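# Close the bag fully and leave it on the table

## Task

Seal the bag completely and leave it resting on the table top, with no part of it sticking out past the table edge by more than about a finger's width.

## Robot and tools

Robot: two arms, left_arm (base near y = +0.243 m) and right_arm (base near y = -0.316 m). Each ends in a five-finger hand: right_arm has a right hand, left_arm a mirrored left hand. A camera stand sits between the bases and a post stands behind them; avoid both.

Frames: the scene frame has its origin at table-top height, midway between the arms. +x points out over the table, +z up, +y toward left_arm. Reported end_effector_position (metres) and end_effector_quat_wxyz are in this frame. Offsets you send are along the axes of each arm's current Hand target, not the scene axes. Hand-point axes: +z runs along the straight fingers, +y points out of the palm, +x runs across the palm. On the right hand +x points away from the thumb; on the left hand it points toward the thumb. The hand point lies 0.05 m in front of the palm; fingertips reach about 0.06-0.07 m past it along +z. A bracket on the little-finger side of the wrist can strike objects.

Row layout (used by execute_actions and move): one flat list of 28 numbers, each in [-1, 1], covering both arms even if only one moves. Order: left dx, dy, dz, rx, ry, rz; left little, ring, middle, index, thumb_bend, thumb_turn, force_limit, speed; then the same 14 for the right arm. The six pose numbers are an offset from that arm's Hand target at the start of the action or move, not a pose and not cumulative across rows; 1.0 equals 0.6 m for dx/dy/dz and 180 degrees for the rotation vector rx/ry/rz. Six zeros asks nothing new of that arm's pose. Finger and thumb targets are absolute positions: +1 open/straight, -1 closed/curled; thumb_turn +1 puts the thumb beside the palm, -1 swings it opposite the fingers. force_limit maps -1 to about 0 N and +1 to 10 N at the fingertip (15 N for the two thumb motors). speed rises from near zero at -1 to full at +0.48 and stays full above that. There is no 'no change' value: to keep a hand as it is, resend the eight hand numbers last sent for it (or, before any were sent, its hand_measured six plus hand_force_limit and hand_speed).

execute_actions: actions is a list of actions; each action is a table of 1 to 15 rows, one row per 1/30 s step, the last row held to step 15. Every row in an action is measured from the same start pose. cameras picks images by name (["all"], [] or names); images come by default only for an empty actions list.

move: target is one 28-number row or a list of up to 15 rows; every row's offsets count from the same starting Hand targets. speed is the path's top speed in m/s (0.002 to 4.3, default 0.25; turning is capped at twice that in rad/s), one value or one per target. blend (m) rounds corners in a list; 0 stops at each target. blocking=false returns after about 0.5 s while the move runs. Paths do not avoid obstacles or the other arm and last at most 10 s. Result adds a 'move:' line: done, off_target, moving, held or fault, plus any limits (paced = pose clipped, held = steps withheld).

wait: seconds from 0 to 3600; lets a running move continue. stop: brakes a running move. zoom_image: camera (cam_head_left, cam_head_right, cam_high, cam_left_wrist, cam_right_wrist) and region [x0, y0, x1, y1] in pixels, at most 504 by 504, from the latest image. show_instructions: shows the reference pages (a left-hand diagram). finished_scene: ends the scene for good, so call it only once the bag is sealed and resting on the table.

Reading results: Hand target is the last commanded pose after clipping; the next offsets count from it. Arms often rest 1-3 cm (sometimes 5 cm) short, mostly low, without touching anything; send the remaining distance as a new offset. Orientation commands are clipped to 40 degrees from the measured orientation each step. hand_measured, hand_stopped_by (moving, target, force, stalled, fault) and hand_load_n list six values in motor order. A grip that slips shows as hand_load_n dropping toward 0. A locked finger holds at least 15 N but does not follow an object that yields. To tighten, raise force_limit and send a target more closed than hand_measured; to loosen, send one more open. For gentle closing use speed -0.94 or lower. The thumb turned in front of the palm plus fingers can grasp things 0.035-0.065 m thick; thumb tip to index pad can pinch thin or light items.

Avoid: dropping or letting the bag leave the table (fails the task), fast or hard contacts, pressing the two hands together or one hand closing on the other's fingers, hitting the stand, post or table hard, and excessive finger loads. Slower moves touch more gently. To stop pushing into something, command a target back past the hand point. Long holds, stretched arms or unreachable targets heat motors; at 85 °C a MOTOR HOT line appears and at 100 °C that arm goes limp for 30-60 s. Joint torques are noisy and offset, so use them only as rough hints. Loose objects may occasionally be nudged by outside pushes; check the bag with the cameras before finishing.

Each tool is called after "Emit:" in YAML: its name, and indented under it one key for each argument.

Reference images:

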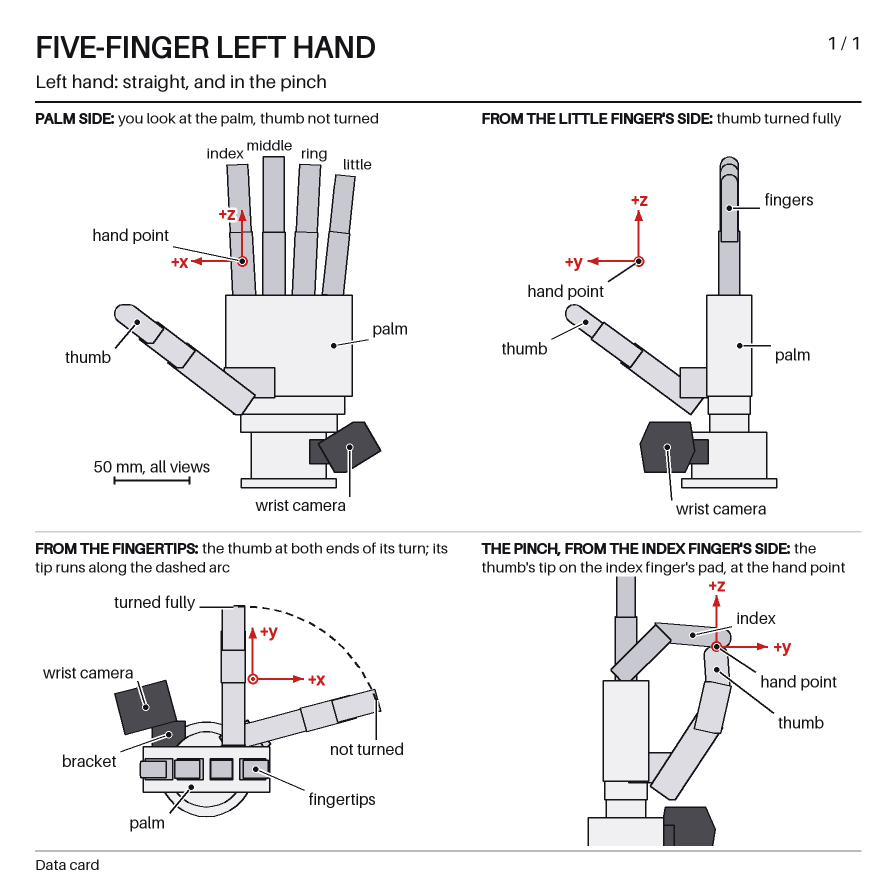

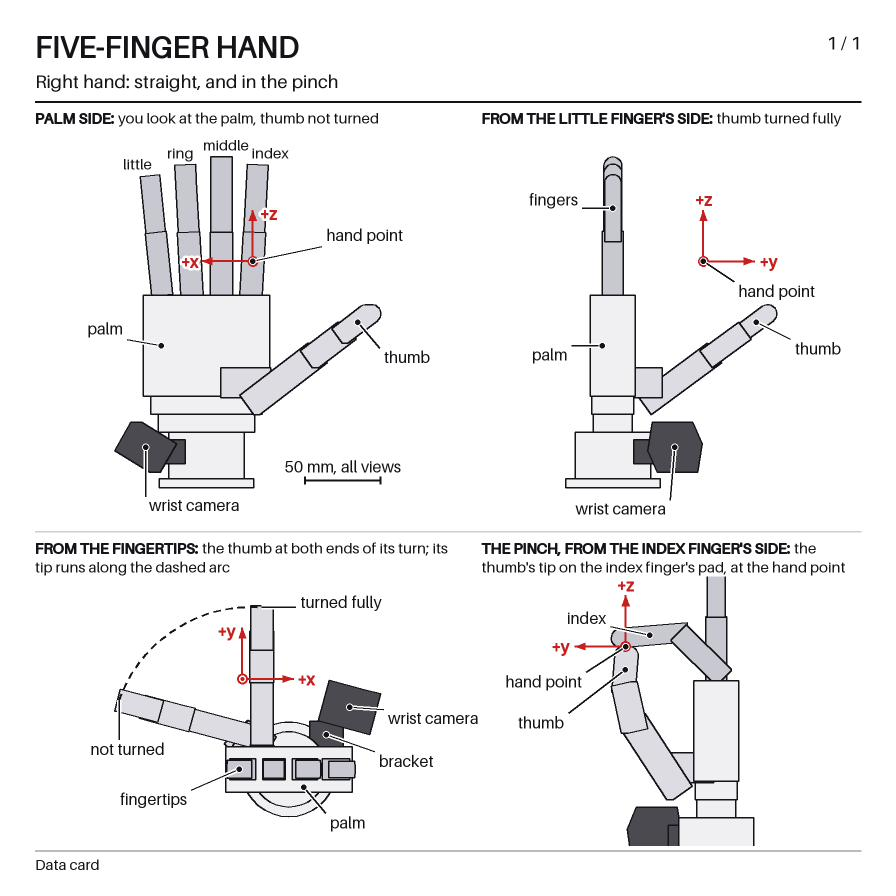

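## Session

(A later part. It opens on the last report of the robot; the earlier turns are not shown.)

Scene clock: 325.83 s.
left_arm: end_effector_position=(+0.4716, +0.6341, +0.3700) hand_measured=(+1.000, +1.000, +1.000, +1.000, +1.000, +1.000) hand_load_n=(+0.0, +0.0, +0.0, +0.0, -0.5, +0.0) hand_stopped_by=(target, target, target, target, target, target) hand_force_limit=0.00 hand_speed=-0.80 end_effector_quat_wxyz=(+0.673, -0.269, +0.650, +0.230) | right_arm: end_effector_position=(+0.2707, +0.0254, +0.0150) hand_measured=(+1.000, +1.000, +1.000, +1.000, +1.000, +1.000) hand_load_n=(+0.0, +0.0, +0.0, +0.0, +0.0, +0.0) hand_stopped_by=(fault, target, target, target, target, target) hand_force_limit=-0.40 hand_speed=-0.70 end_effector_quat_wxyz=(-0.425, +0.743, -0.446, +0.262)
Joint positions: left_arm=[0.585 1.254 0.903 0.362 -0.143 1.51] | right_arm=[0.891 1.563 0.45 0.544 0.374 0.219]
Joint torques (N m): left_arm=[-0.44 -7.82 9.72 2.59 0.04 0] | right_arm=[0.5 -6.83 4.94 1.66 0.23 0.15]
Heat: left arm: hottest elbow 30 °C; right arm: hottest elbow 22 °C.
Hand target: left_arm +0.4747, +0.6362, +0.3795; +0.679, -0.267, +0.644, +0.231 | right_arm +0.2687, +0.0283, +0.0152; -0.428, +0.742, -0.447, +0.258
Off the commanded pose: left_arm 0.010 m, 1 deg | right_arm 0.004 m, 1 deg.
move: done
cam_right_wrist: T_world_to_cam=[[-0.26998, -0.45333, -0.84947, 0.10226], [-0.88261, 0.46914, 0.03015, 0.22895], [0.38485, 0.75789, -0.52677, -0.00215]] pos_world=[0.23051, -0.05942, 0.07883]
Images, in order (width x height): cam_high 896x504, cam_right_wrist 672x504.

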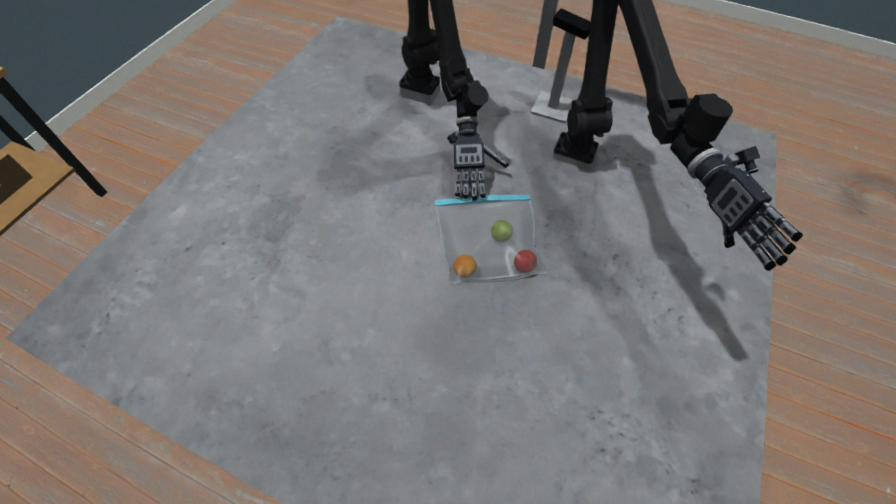

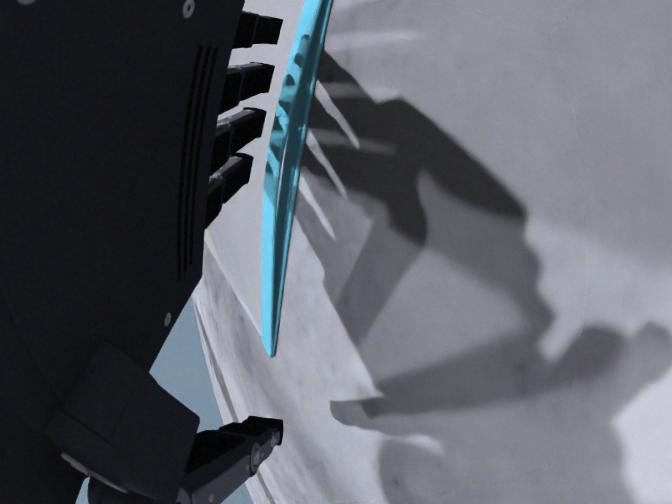

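Emit:
move:
  target:
    - [0,0,0,0,0,0,1,1,1,1,1,1,0,-0.8, 0,-0.0144,-0.0083,0,0,0,-1,0.7,0.78,0.7,1,1,0.2,-0.7]
    - [0,0,0,0,0,0,1,1,1,1,1,1,0,-0.8, 0,0.0144,0.0083,0,0,0,-1,0.7,0.78,0.7,1,1,0.2,-0.7]
  speed: 0.04
  cameras: ["cam_right_wrist"]

Emit:
zoom_image:
  camera: "cam_right_wrist"
  region: [190, 0, 390, 200]

Scene clock: 362.80 s.
left_arm: end_effector_position=(+0.4716, +0.6341, +0.3700) hand_measured=(+1.000, +1.000, +1.000, +1.000, +1.000, +1.000) hand_load_n=(+0.0, +0.0, +0.0, +0.0, +0.0, +0.0) hand_stopped_by=(target, target, target, target, target, target) hand_force_limit=0.00 hand_speed=-0.80 end_effector_quat_wxyz=(+0.673, -0.269, +0.650, +0.230) | right_arm: end_effector_position=(+0.2728, +0.0280, +0.0121) hand_measured=(+1.000, +0.700, +0.780, +0.700, +1.000, +1.000) hand_load_n=(+0.0, +0.0, +1.5, +0.0, +0.0, +0.0) hand_stopped_by=(fault, target, target, target, target, target) hand_force_limit=0.20 hand_speed=-0.70 end_effector_quat_wxyz=(-0.431, +0.739, -0.446, +0.262)
Joint positions: left_arm=[0.585 1.254 0.903 0.362 -0.143 1.51] | right_arm=[0.891 1.587 0.45 0.581 0.374 0.219]
Joint torques (N m): left_arm=[-0.44 -7.94 9.7 2.54 0.04 0] | right_arm=[0.62 -6.24 4.44 2.03 0.19 0.16]
Heat: left arm: hottest elbow 30 °C; right arm: hottest elbow 22 °C.
Hand target: left_arm +0.4747, +0.6362, +0.3795; +0.679, -0.267, +0.644, +0.231 | right_arm +0.2686, +0.0283, +0.0051; -0.428, +0.742, -0.447, +0.258
Off the commanded pose: left_arm 0.010 m, 1 deg | right_arm 0.008 m, 1 deg.
move: done
cam_right_wrist: T_world_to_cam=[[-0.26329, -0.44406, -0.85644, 0.09945], [-0.88259, 0.46931, 0.02799, 0.22967], [0.3895, 0.76326, -0.51549, -0.00801]] pos_world=[0.23201, -0.05751, 0.07462]

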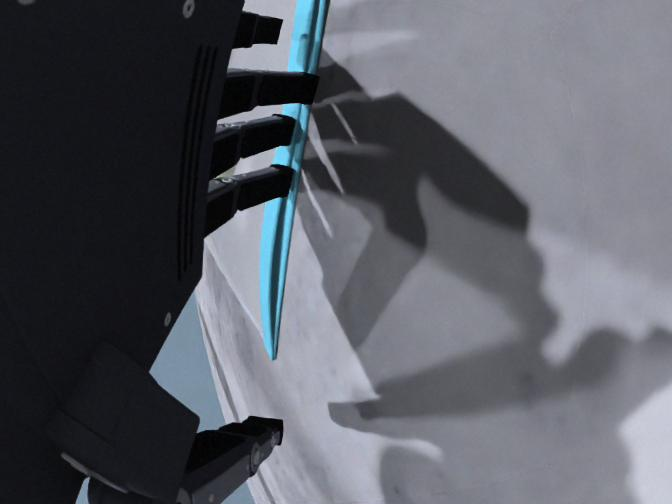

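Scaled by 2.520 from the camera's image (finer frame: 960x720).

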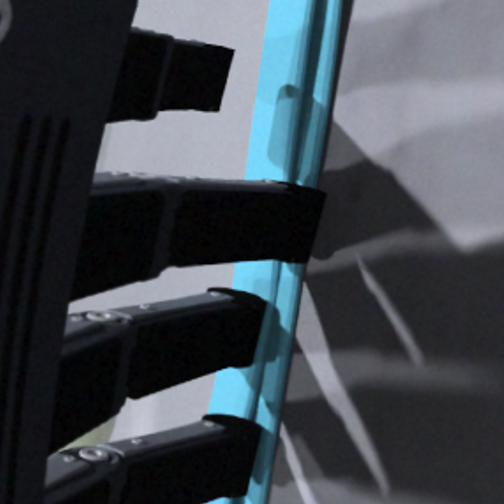

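Emit:
move:
  target: [0,0,0,0,0,0,1,1,1,1,1,1,0,-0.8, 0,0.0144,0.0083,0,0,0,-1,0.7,0.78,0.7,1,1,0.2,-0.7]
  speed: 0.03
  cameras: ["cam_right_wrist"]

Emit:
zoom_image:
  camera: "cam_right_wrist"
  region: [190, 0, 390, 200]

Scene clock: 370.97 s.
left_arm: end_effector_position=(+0.4716, +0.6341, +0.3700) hand_measured=(+1.000, +1.000, +1.000, +1.000, +1.000, +1.000) hand_load_n=(+0.0, +0.0, +0.0, +0.0, +0.0, +0.0) hand_stopped_by=(target, target, target, target, target, target) hand_force_limit=0.00 hand_speed=-0.80 end_effector_quat_wxyz=(+0.673, -0.269, +0.650, +0.230) | right_arm: end_effector_position=(+0.2761, +0.0318, +0.0096) hand_measured=(+1.000, +0.700, +0.780, +0.700, +1.000, +1.000) hand_load_n=(+0.0, +0.0, +3.0, +0.0, +0.0, +0.0) hand_stopped_by=(fault, target, target, target, target, target) hand_force_limit=0.20 hand_speed=-0.70 end_effector_quat_wxyz=(-0.440, +0.733, -0.445, +0.264)
Joint positions: left_arm=[0.585 1.254 0.903 0.362 -0.143 1.51] | right_arm=[0.891 1.617 0.45 0.635 0.376 0.219]
Joint torques (N m): left_arm=[-0.44 -7.65 9.72 2.51 0.05 -0.01] | right_arm=[0.67 -5.3 3.97 1.65 0.13 0.17]
Heat: left arm: hottest elbow 30 °C; right arm: hottest elbow 22 °C.
Hand target: left_arm +0.4747, +0.6362, +0.3795; +0.679, -0.267, +0.644, +0.231 | right_arm +0.2686, +0.0283, -0.0048; -0.428, +0.742, -0.447, +0.258
Off the commanded pose: left_arm 0.010 m, 1 deg | right_arm 0.017 m, 2 deg.
move: off_target (right_arm)
cam_right_wrist: T_world_to_cam=[[-0.2513, -0.42851, -0.86789, 0.09628], [-0.88234, 0.47003, 0.02342, 0.23082], [0.39789, 0.77166, -0.49621, -0.01624]] pos_world=[0.23431, -0.0547, 0.07009]

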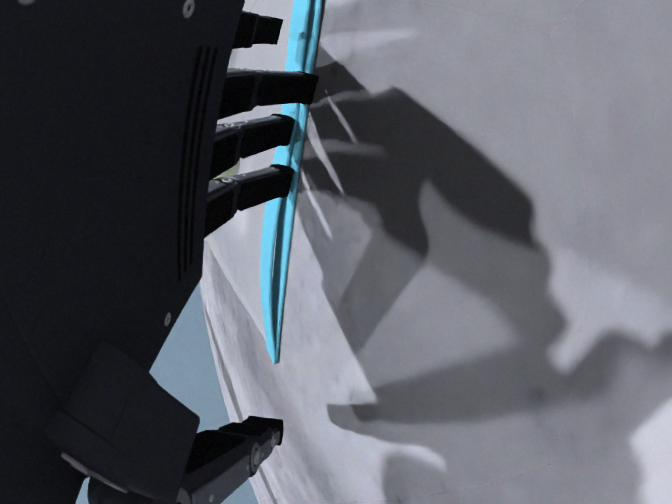

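Scaled by 2.520 from the camera's image (finer frame: 960x720).

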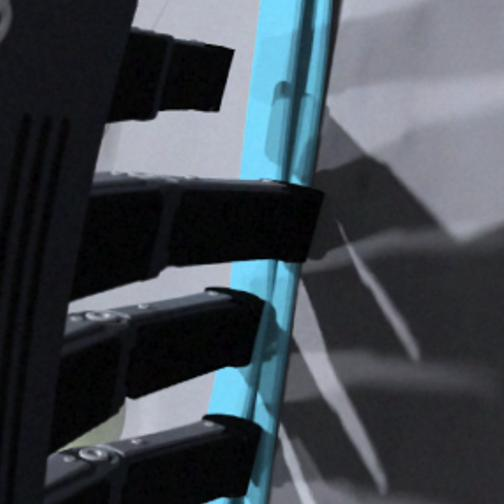

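Emit:
move:
  target: [0,0,0,0,0,0,1,1,1,1,1,1,0,-0.8, 0,0.0144,0.0083,0,0,0,-1,0.4,0.5,0.4,1,1,0.0,-0.9]
  speed: 0.03
  cameras: ["cam_right_wrist"]

Emit:
zoom_image:
  camera: "cam_right_wrist"
  region: [190, 0, 390, 200]

Scene clock: 395.27 s.
left_arm: end_effector_position=(+0.4716, +0.6341, +0.3700) hand_measured=(+1.000, +1.000, +1.000, +1.000, +1.000, +1.000) hand_load_n=(+0.0, +0.0, +0.0, +0.0, +0.0, +0.0) hand_stopped_by=(target, target, target, target, target, target) hand_force_limit=0.00 hand_speed=-0.80 end_effector_quat_wxyz=(+0.673, -0.269, +0.650, +0.230) | right_arm: end_effector_position=(+0.2820, +0.0372, +0.0138) hand_measured=(+1.000, +0.498, +0.662, +0.400, +1.000, +1.000) hand_load_n=(+0.0, +3.5, +1.0, +1.5, +0.0, +0.0) hand_stopped_by=(fault, force, force, target, target, target) hand_force_limit=0.00 hand_speed=-0.90 end_effector_quat_wxyz=(-0.458, +0.721, -0.446, +0.269)
Joint positions: left_arm=[0.585 1.254 0.903 0.362 -0.143 1.51] | right_arm=[0.891 1.638 0.45 0.699 0.383 0.219]
Joint torques (N m): left_arm=[-0.15 -7.77 9.73 2.56 0.07 -0.01] | right_arm=[0.62 -4.72 3.52 0.64 -0.14 0.11]
Heat: left arm: hottest elbow 30 °C; right arm: hottest shoulder 21 °C.
Hand target: left_arm +0.4747, +0.6362, +0.3795; +0.679, -0.267, +0.644, +0.231 | right_arm +0.2686, +0.0283, -0.0148; -0.428, +0.742, -0.447, +0.258
Off the commanded pose: left_arm 0.010 m, 1 deg | right_arm 0.033 m, 4 deg.
move: off_target (right_arm)
cam_right_wrist: T_world_to_cam=[[-0.22852, -0.39912, -0.88796, 0.09633], [-0.87987, 0.47503, 0.01292, 0.23274], [0.41666, 0.78425, -0.45973, -0.02694]] pos_world=[0.23802, -0.05099, 0.07015]

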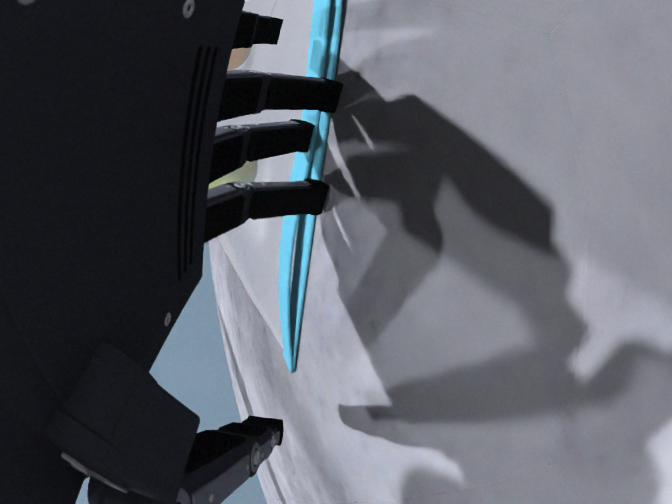

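Scaled by 2.520 from the camera's image (finer frame: 960x720).

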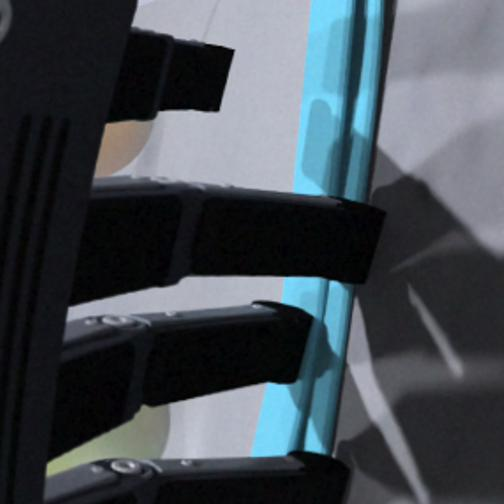

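Emit:
move:
  target: [0,0,0,0,0,0,1,1,1,1,1,1,0,-0.8, 0,-0.0144,-0.0083,0,0,0,-1,1,1,1,1,1,-0.4,-0.7]
  speed: 0.06
  cameras: ["cam_right_wrist","cam_high"]

Emit:
zoom_image:
  camera: "cam_right_wrist"
  region: [210, 0, 410, 200]

Emit:
zoom_image:
  camera: "cam_right_wrist"
  region: [210, 190, 410, 390]

Scene clock: 432.60 s.
left_arm: end_effector_position=(+0.4716, +0.6341, +0.3700) hand_measured=(+1.000, +1.000, +1.000, +1.000, +1.000, +1.000) hand_load_n=(+0.0, +0.0, +0.0, +0.0, +0.0, +0.0) hand_stopped_by=(target, target, target, target, target, target) hand_force_limit=0.00 hand_speed=-0.80 end_effector_quat_wxyz=(+0.673, -0.269, +0.650, +0.230) | right_arm: end_effector_position=(+0.2738, +0.0285, +0.0003) hand_measured=(+1.000, +1.000, +1.000, +1.000, +1.000, +1.000) hand_load_n=(+0.0, +0.0, +0.0, +0.0, +0.0, +0.0) hand_stopped_by=(fault, target, target, target, target, target) hand_force_limit=-0.40 hand_speed=-0.70 end_effector_quat_wxyz=(-0.434, +0.736, -0.447, +0.263)
Joint positions: left_arm=[0.585 1.254 0.903 0.362 -0.143 1.51] | right_arm=[0.891 1.641 0.445 0.648 0.377 0.222]
Joint torques (N m): left_arm=[-0.44 -7.82 9.7 2.55 0.05 0] | right_arm=[0.09 -7.24 4.27 1.14 0.1 0.11]
Heat: left arm: hottest elbow 31 °C; right arm: hottest shoulder 21 °C.
Hand target: left_arm +0.4747, +0.6362, +0.3795; +0.679, -0.267, +0.644, +0.231 | right_arm +0.2686, +0.0282, -0.0048; -0.428, +0.742, -0.447, +0.258
Off the commanded pose: left_arm 0.010 m, 1 deg | right_arm 0.007 m, 1 deg.
move: done
cam_right_wrist: T_world_to_cam=[[-0.2613, -0.43684, -0.86075, 0.08907], [-0.88079, 0.4727, 0.02748, 0.23009], [0.39487, 0.76532, -0.50829, -0.0164]] pos_world=[0.23241, -0.05731, 0.06201]
Images, in order (width x height): cam_high 896x504, cam_right_wrist 672x504.

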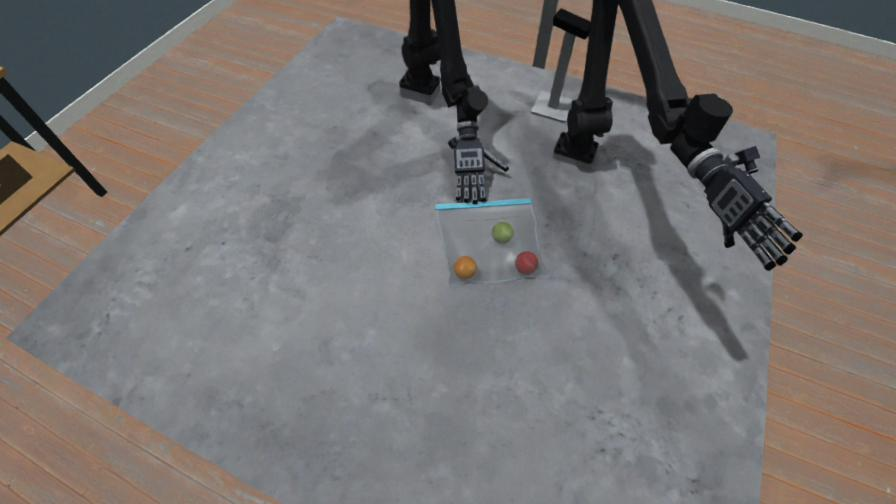

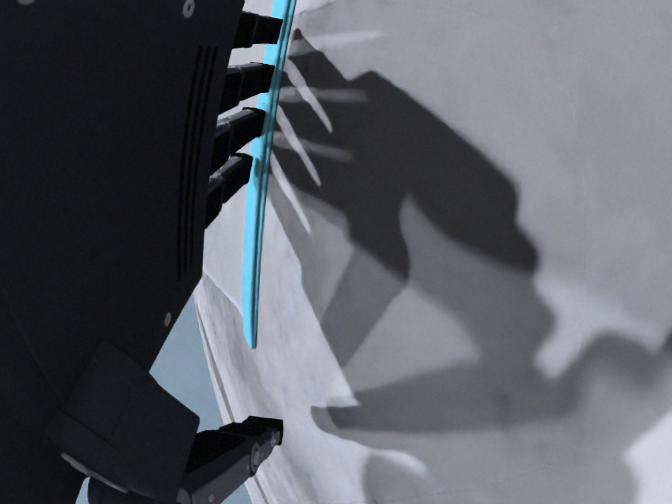

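Scaled by 2.520 from the camera's image (finer frame: 960x720).

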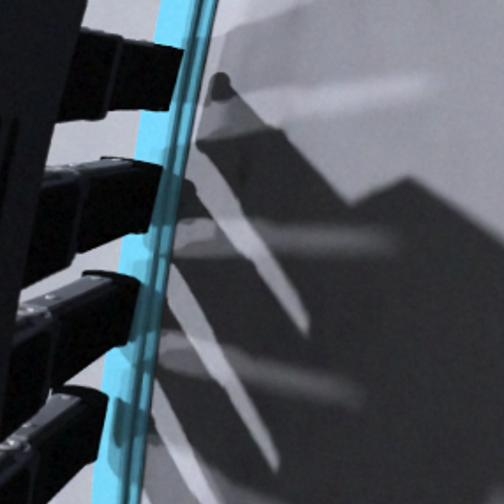

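Scaled by 2.520 from the camera's image (finer frame: 960x720).

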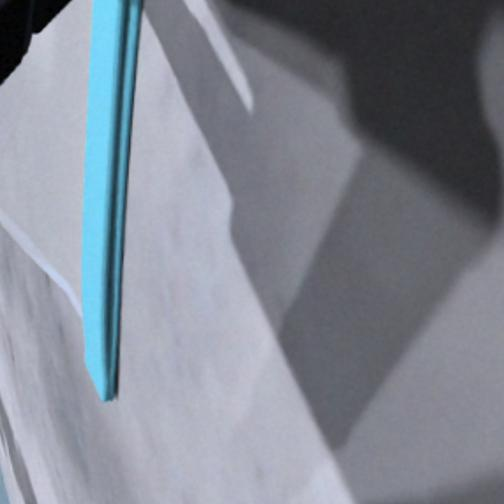

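Emit:
move:
  target: [0,0,0,0,0,0,1,1,1,1,1,1,0,-0.8, 0,-0.0577,-0.0333,0,0,0,-1,1,1,1,1,1,-0.4,-0.7]
  speed: 0.08
  cameras: ["cam_right_wrist","cam_high"]

Emit:
zoom_image:
  camera: "cam_right_wrist"
  region: [260, 0, 430, 170]

Emit:
zoom_image:
  camera: "cam_right_wrist"
  region: [230, 170, 400, 340]

Scene clock: 440.77 s.
left_arm: end_effector_position=(+0.4716, +0.6341, +0.3700) hand_measured=(+1.000, +1.000, +1.000, +1.000, +1.000, +1.000) hand_load_n=(+0.0, +0.0, +0.0, +0.0, +0.0, +0.0) hand_stopped_by=(target, target, target, target, target, target) hand_force_limit=0.00 hand_speed=-0.80 end_effector_quat_wxyz=(+0.673, -0.269, +0.650, +0.230) | right_arm: end_effector_position=(+0.2673, +0.0202, +0.0282) hand_measured=(+1.000, +1.000, +1.000, +1.000, +1.000, +1.000) hand_load_n=(+0.0, +0.0, +0.0, +0.0, +0.0, -0.5) hand_stopped_by=(fault, target, target, target, target, target) hand_force_limit=-0.40 hand_speed=-0.70 end_effector_quat_wxyz=(-0.421, +0.744, -0.448, +0.262)
Joint positions: left_arm=[0.585 1.254 0.903 0.362 -0.143 1.51] | right_arm=[0.891 1.495 0.445 0.473 0.377 0.222]
Joint torques (N m): left_arm=[-0.44 -7.88 9.7 2.61 0.05 -0.01] | right_arm=[1.03 -7.3 6.93 1.17 0.09 0.12]
Heat: left arm: hottest elbow 31 °C; right arm: hottest shoulder 21 °C.
Hand target: left_arm +0.4747, +0.6362, +0.3795; +0.679, -0.267, +0.644, +0.231 | right_arm +0.2686, +0.0282, +0.0351; -0.428, +0.742, -0.447, +0.258
Off the commanded pose: left_arm 0.010 m, 1 deg | right_arm 0.011 m, 1 deg.
move: off_target (right_arm)
cam_right_wrist: T_world_to_cam=[[-0.27656, -0.45671, -0.84553, 0.11178], [-0.8804, 0.47313, 0.0324, 0.22723], [0.38525, 0.75337, -0.53294, 0.0103]] pos_world=[0.227, -0.06422, 0.09264]
Images, in order (width x height): cam_high 896x504, cam_right_wrist 672x504.

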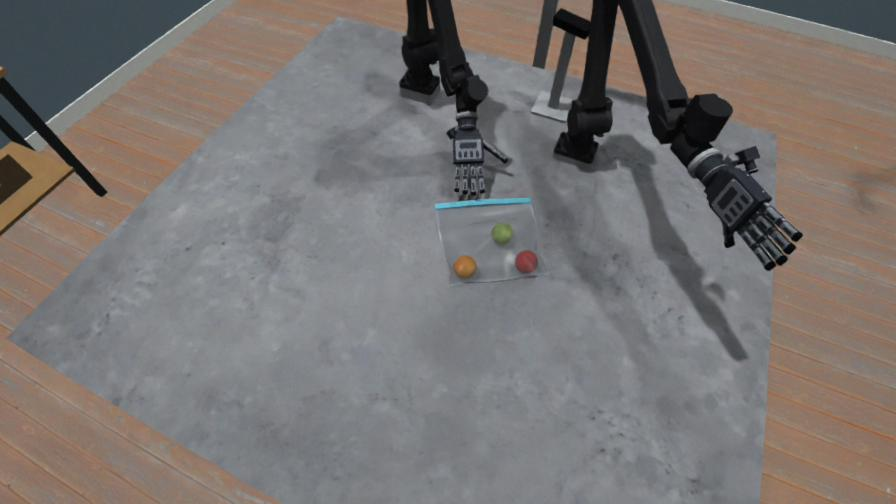

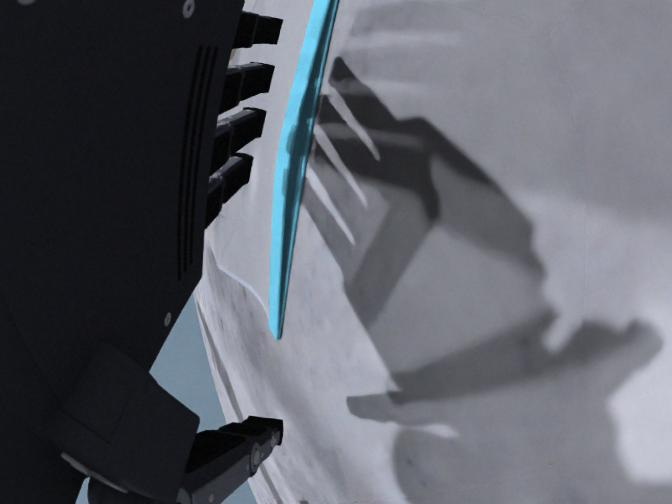

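Scaled by 2.965 from the camera's image (finer frame: 960x720).

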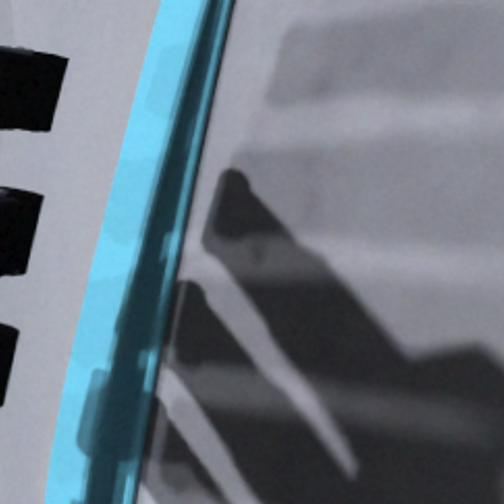

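Scaled by 2.965 from the camera's image (finer frame: 960x720).

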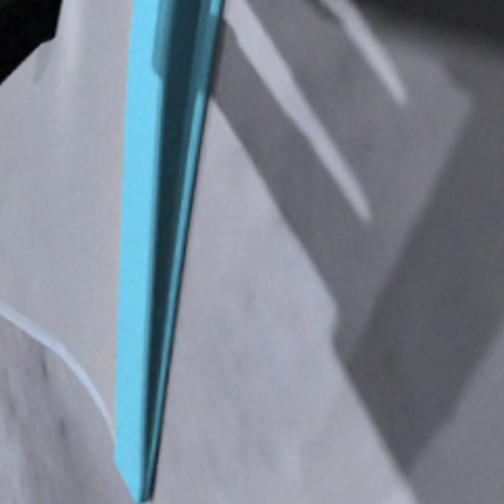

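Emit:
move:
  target: [0,0,0,0,0,0,1,1,1,1,1,1,0,-0.8, -0.0018,-0.1282,-0.0415,-0.3333,0,0,1,-1,-1,1,1,1,-0.4,-0.5]
  speed: 0.12
  cameras: ["all"]

Scene clock: 481.87 s.
left_arm: end_effector_position=(+0.4716, +0.6341, +0.3700) hand_measured=(+1.000, +1.000, +1.000, +1.000, +1.000, +1.000) hand_load_n=(+0.0, +0.0, +0.0, +0.0, +0.0, +0.0) hand_stopped_by=(target, target, target, target, target, target) hand_force_limit=0.00 hand_speed=-0.80 end_effector_quat_wxyz=(+0.673, -0.269, +0.650, +0.230) | right_arm: end_effector_position=(+0.2695, +0.0300, +0.1023) hand_measured=(+1.000, -1.000, -1.000, +1.000, +1.000, +1.000) hand_load_n=(+0.0, +0.5, +0.0, +0.0, +0.0, +0.0) hand_stopped_by=(fault, target, target, target, target, target) hand_force_limit=-0.40 hand_speed=-0.50 end_effector_quat_wxyz=(+0.013, +0.856, -0.517, -0.001)
Joint positions: left_arm=[0.585 1.254 0.903 0.362 -0.143 1.51] | right_arm=[0.734 1.775 1.353 -1.176 0.004 0.274]
Joint torques (N m): left_arm=[-0.44 -8 9.73 2.54 0.05 -0.01] | right_arm=[-0.67 -13.04 11.49 -0.42 -0.11 -0.04]
Heat: left arm: hottest elbow 31 °C; right arm: hottest elbow 23 °C.
Hand target: left_arm +0.4747, +0.6362, +0.3795; +0.679, -0.267, +0.644, +0.231 | right_arm +0.2830, +0.0371, +0.1142; +0.000, +0.856, -0.516, +0.000
Off the commanded pose: left_arm 0.010 m, 1 deg | right_arm 0.019 m, 2 deg.
move: off_target (right_arm)
cam_right_wrist: T_world_to_cam=[[-0.72859, -0.68485, -0.01186, 0.22289], [-0.59652, 0.62592, 0.50238, 0.09309], [-0.33663, 0.37311, -0.86456, 0.28133]] pos_world=[0.31263, -0.01059, 0.19911]

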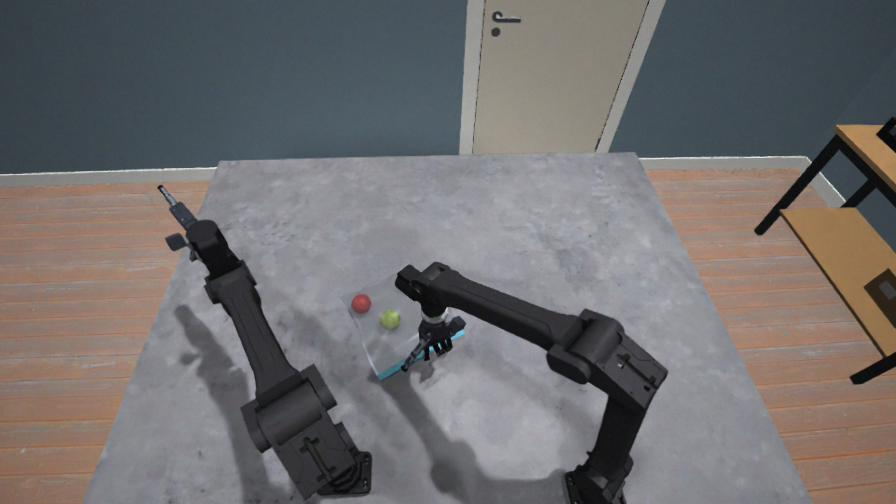

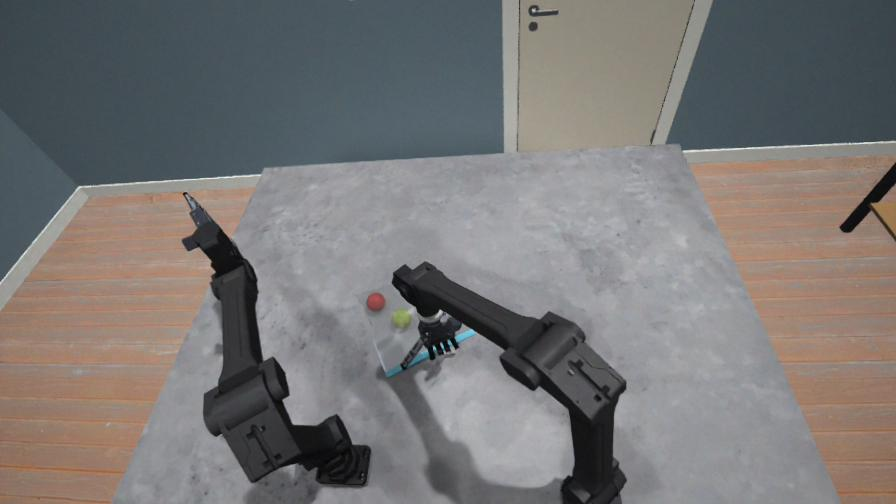

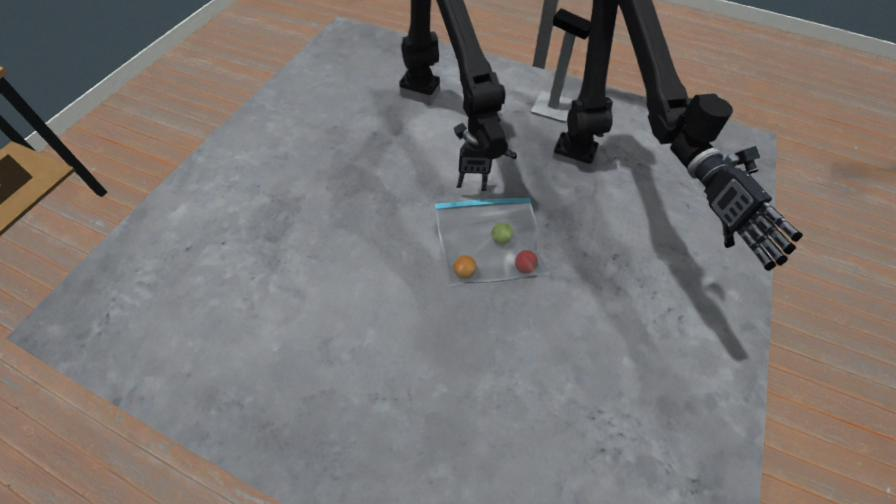

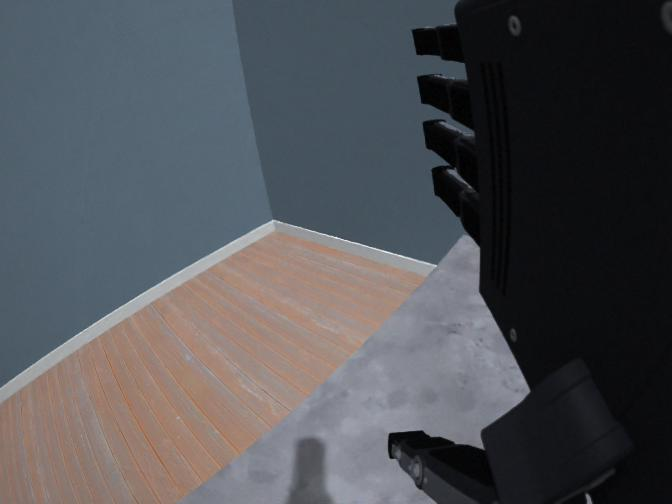

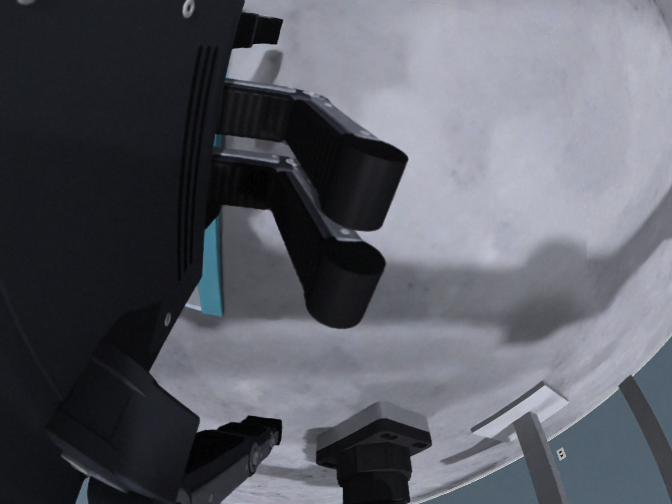

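Emit:
move:
  target: [0,0,0,0,0,0,1,1,1,1,1,1,0,-0.8, -0.2232,-0.0197,-0.01,0,0,0,1,1,1,1,1,1,-0.4,-0.3]
  speed: 0.12
  cameras: ["all"]

Scene clock: 517.27 s.
left_arm: end_effector_position=(+0.4716, +0.6341, +0.3700) hand_measured=(+1.000, +1.000, +1.000, +1.000, +1.000, +1.000) hand_load_n=(+0.0, +0.0, +0.0, +0.0, +0.0, +0.0) hand_stopped_by=(target, target, target, target, target, target) hand_force_limit=0.00 hand_speed=-0.80 end_effector_quat_wxyz=(+0.673, -0.269, +0.650, +0.230) | right_arm: end_effector_position=(+0.2243, +0.1478, +0.1078) hand_measured=(+1.000, +1.000, +1.000, +1.000, +1.000, +1.000) hand_load_n=(+0.0, +0.0, +0.0, +0.0, +0.0, +0.0) hand_stopped_by=(fault, target, target, target, target, target) hand_force_limit=-0.40 hand_speed=-0.30 end_effector_quat_wxyz=(+0.014, +0.859, -0.512, +0.000)
Joint positions: left_arm=[0.585 1.254 0.903 0.362 -0.143 1.51] | right_arm=[0.941 1.916 1.578 -1.26 0.001 0.469]
Joint torques (N m): left_arm=[-0.56 -7.94 9.69 2.59 0.05 0] | right_arm=[0.44 -14.97 11.75 -0.27 -0.05 0.15]
Heat: left arm: hottest elbow 31 °C; right arm: hottest elbow 26 °C.
Hand target: left_arm +0.4747, +0.6362, +0.3795; +0.679, -0.267, +0.644, +0.231 | right_arm +0.2309, +0.1611, +0.1203; +0.000, +0.856, -0.516, +0.000
Off the commanded pose: left_arm 0.010 m, 1 deg | right_arm 0.019 m, 2 deg.
move: off_target (right_arm)
cam_right_wrist: T_world_to_cam=[[-0.72019, -0.69367, -0.01185, 0.27017], [-0.60483, 0.61941, 0.50051, -0.00735], [-0.33985, 0.36763, -0.86565, 0.22864]] pos_world=[0.26783, 0.10791, 0.2048]

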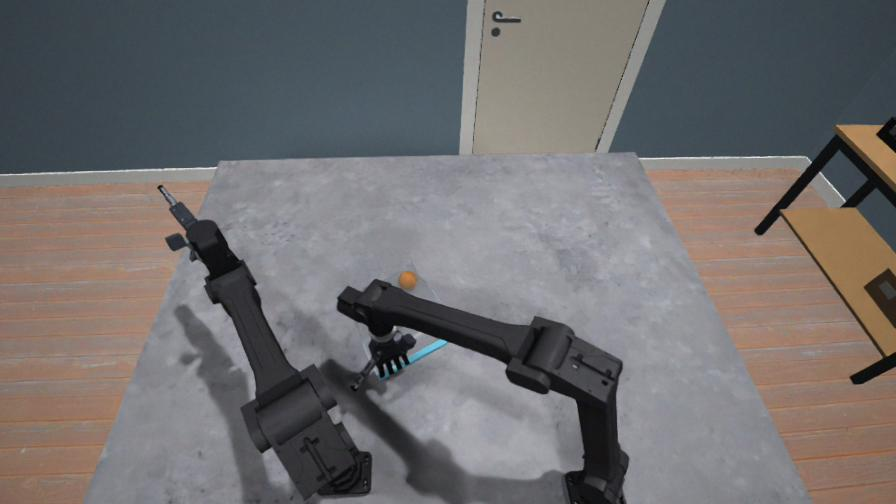

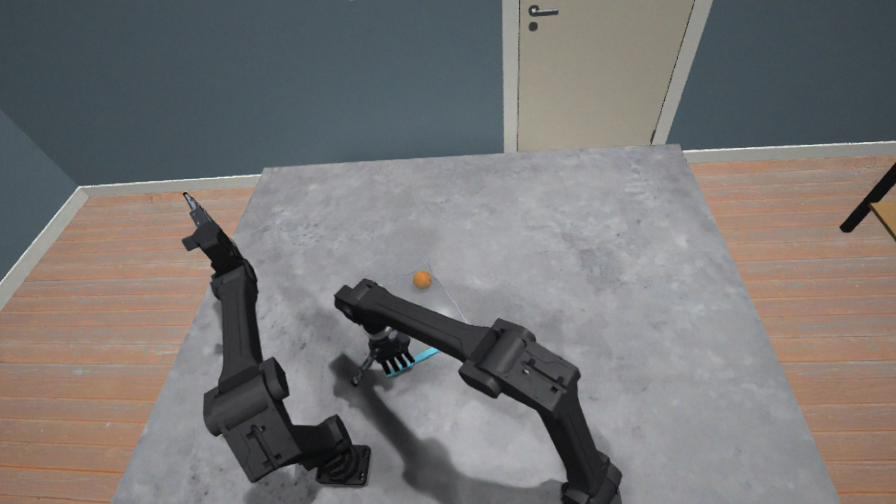

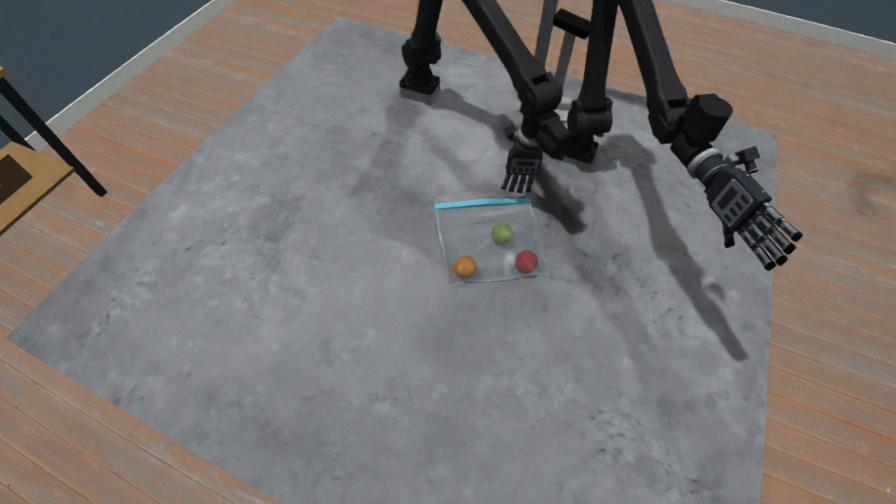

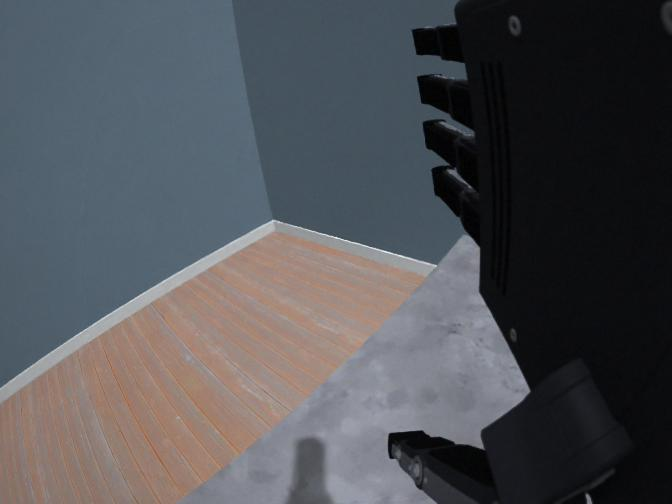

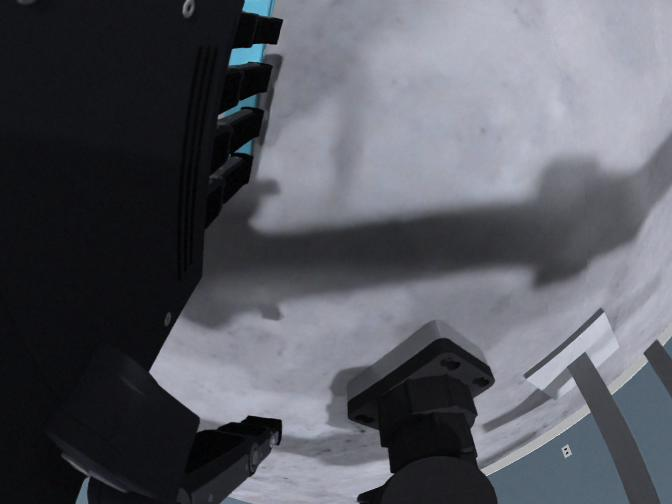

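Emit:
zoom_image:
  camera: "cam_right_wrist"
  region: [190, 0, 390, 200]

Scaled by 2.520 from the camera's image (finer frame: 960x720).

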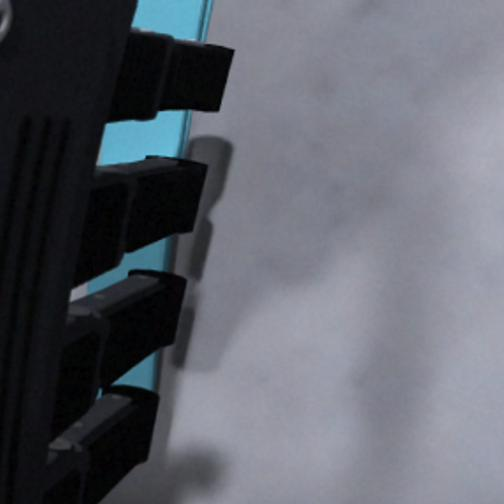

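Emit:
move:
  target: [0,0,0,0,0,0,1,1,1,1,1,1,0,-0.8, 0,-0.0092,0.0417,0,0,0,1,1,1,1,1,1,-0.4,-0.3]
  speed: 0.06
  cameras: ["cam_right_wrist","cam_high"]

Emit:
zoom_image:
  camera: "cam_right_wrist"
  region: [190, 0, 390, 200]

Scene clock: 540.33 s.
left_arm: end_effector_position=(+0.4716, +0.6341, +0.3700) hand_measured=(+1.000, +1.000, +1.000, +1.000, +1.000, +1.000) hand_load_n=(+0.0, +0.0, +0.0, +0.0, +0.0, +0.0) hand_stopped_by=(target, target, target, target, target, target) hand_force_limit=0.00 hand_speed=-0.80 end_effector_quat_wxyz=(+0.673, -0.269, +0.650, +0.230) | right_arm: end_effector_position=(+0.2265, +0.1509, +0.0871) hand_measured=(+1.000, +1.000, +1.000, +1.000, +1.000, +1.000) hand_load_n=(+0.0, +0.0, +0.0, +0.0, +0.0, +0.0) hand_stopped_by=(fault, target, target, target, target, target) hand_force_limit=-0.40 hand_speed=-0.30 end_effector_quat_wxyz=(+0.021, +0.859, -0.512, -0.001)
Joint positions: left_arm=[0.585 1.254 0.903 0.362 -0.143 1.51] | right_arm=[0.941 1.955 1.578 -1.236 0.001 0.469]
Joint torques (N m): left_arm=[-0.32 -7.94 9.7 2.55 0.04 -0.02] | right_arm=[-0.44 -15.15 10.35 0.53 -0.04 0.16]
Heat: left arm: hottest elbow 31 °C; right arm: hottest elbow 27 °C.
Hand target: left_arm +0.4747, +0.6362, +0.3795; +0.679, -0.267, +0.644, +0.231 | right_arm +0.2358, +0.1637, +0.0953; +0.000, +0.856, -0.516, +0.000
Off the commanded pose: left_arm 0.010 m, 1 deg | right_arm 0.018 m, 2 deg.
move: off_target (right_arm)
cam_right_wrist: T_world_to_cam=[[-0.72049, -0.69346, 0.00199, 0.27252], [-0.60057, 0.62542, 0.49817, 0.00065], [-0.3467, 0.35773, -0.86708, 0.21345]] pos_world=[0.27074, 0.11222, 0.18421]
Images, in order (width x height): cam_high 896x504, cam_right_wrist 672x504.

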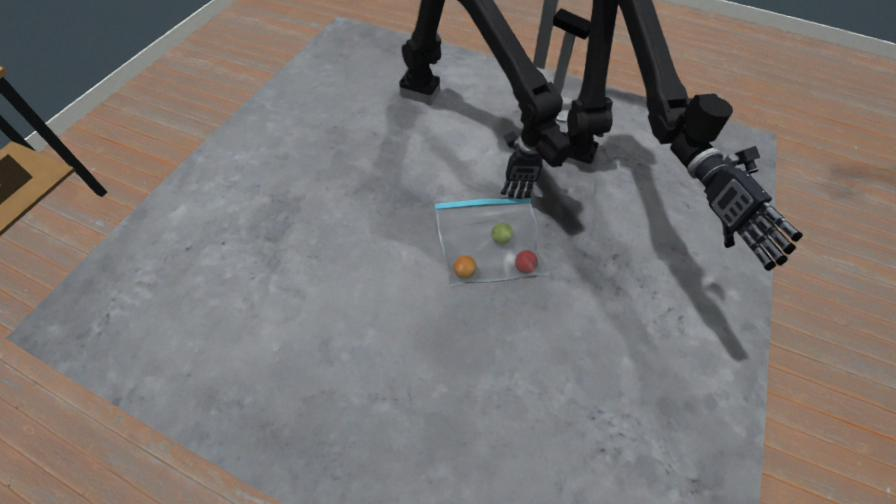

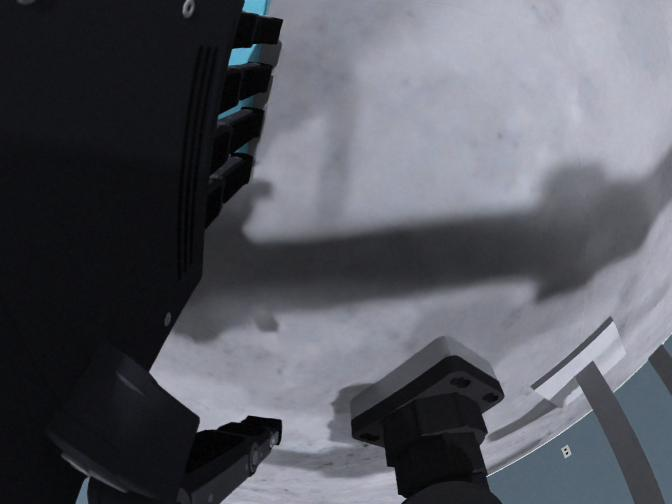

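Scaled by 2.520 from the camera's image (finer frame: 960x720).

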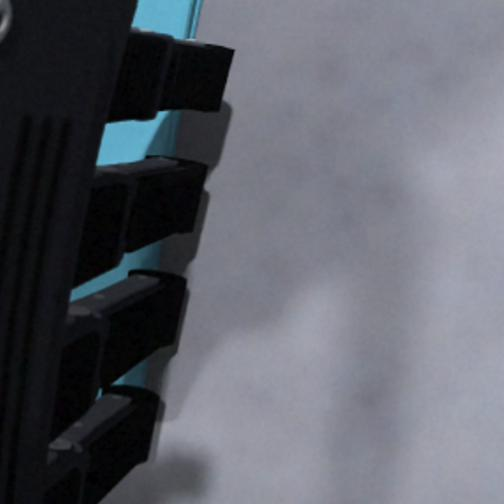

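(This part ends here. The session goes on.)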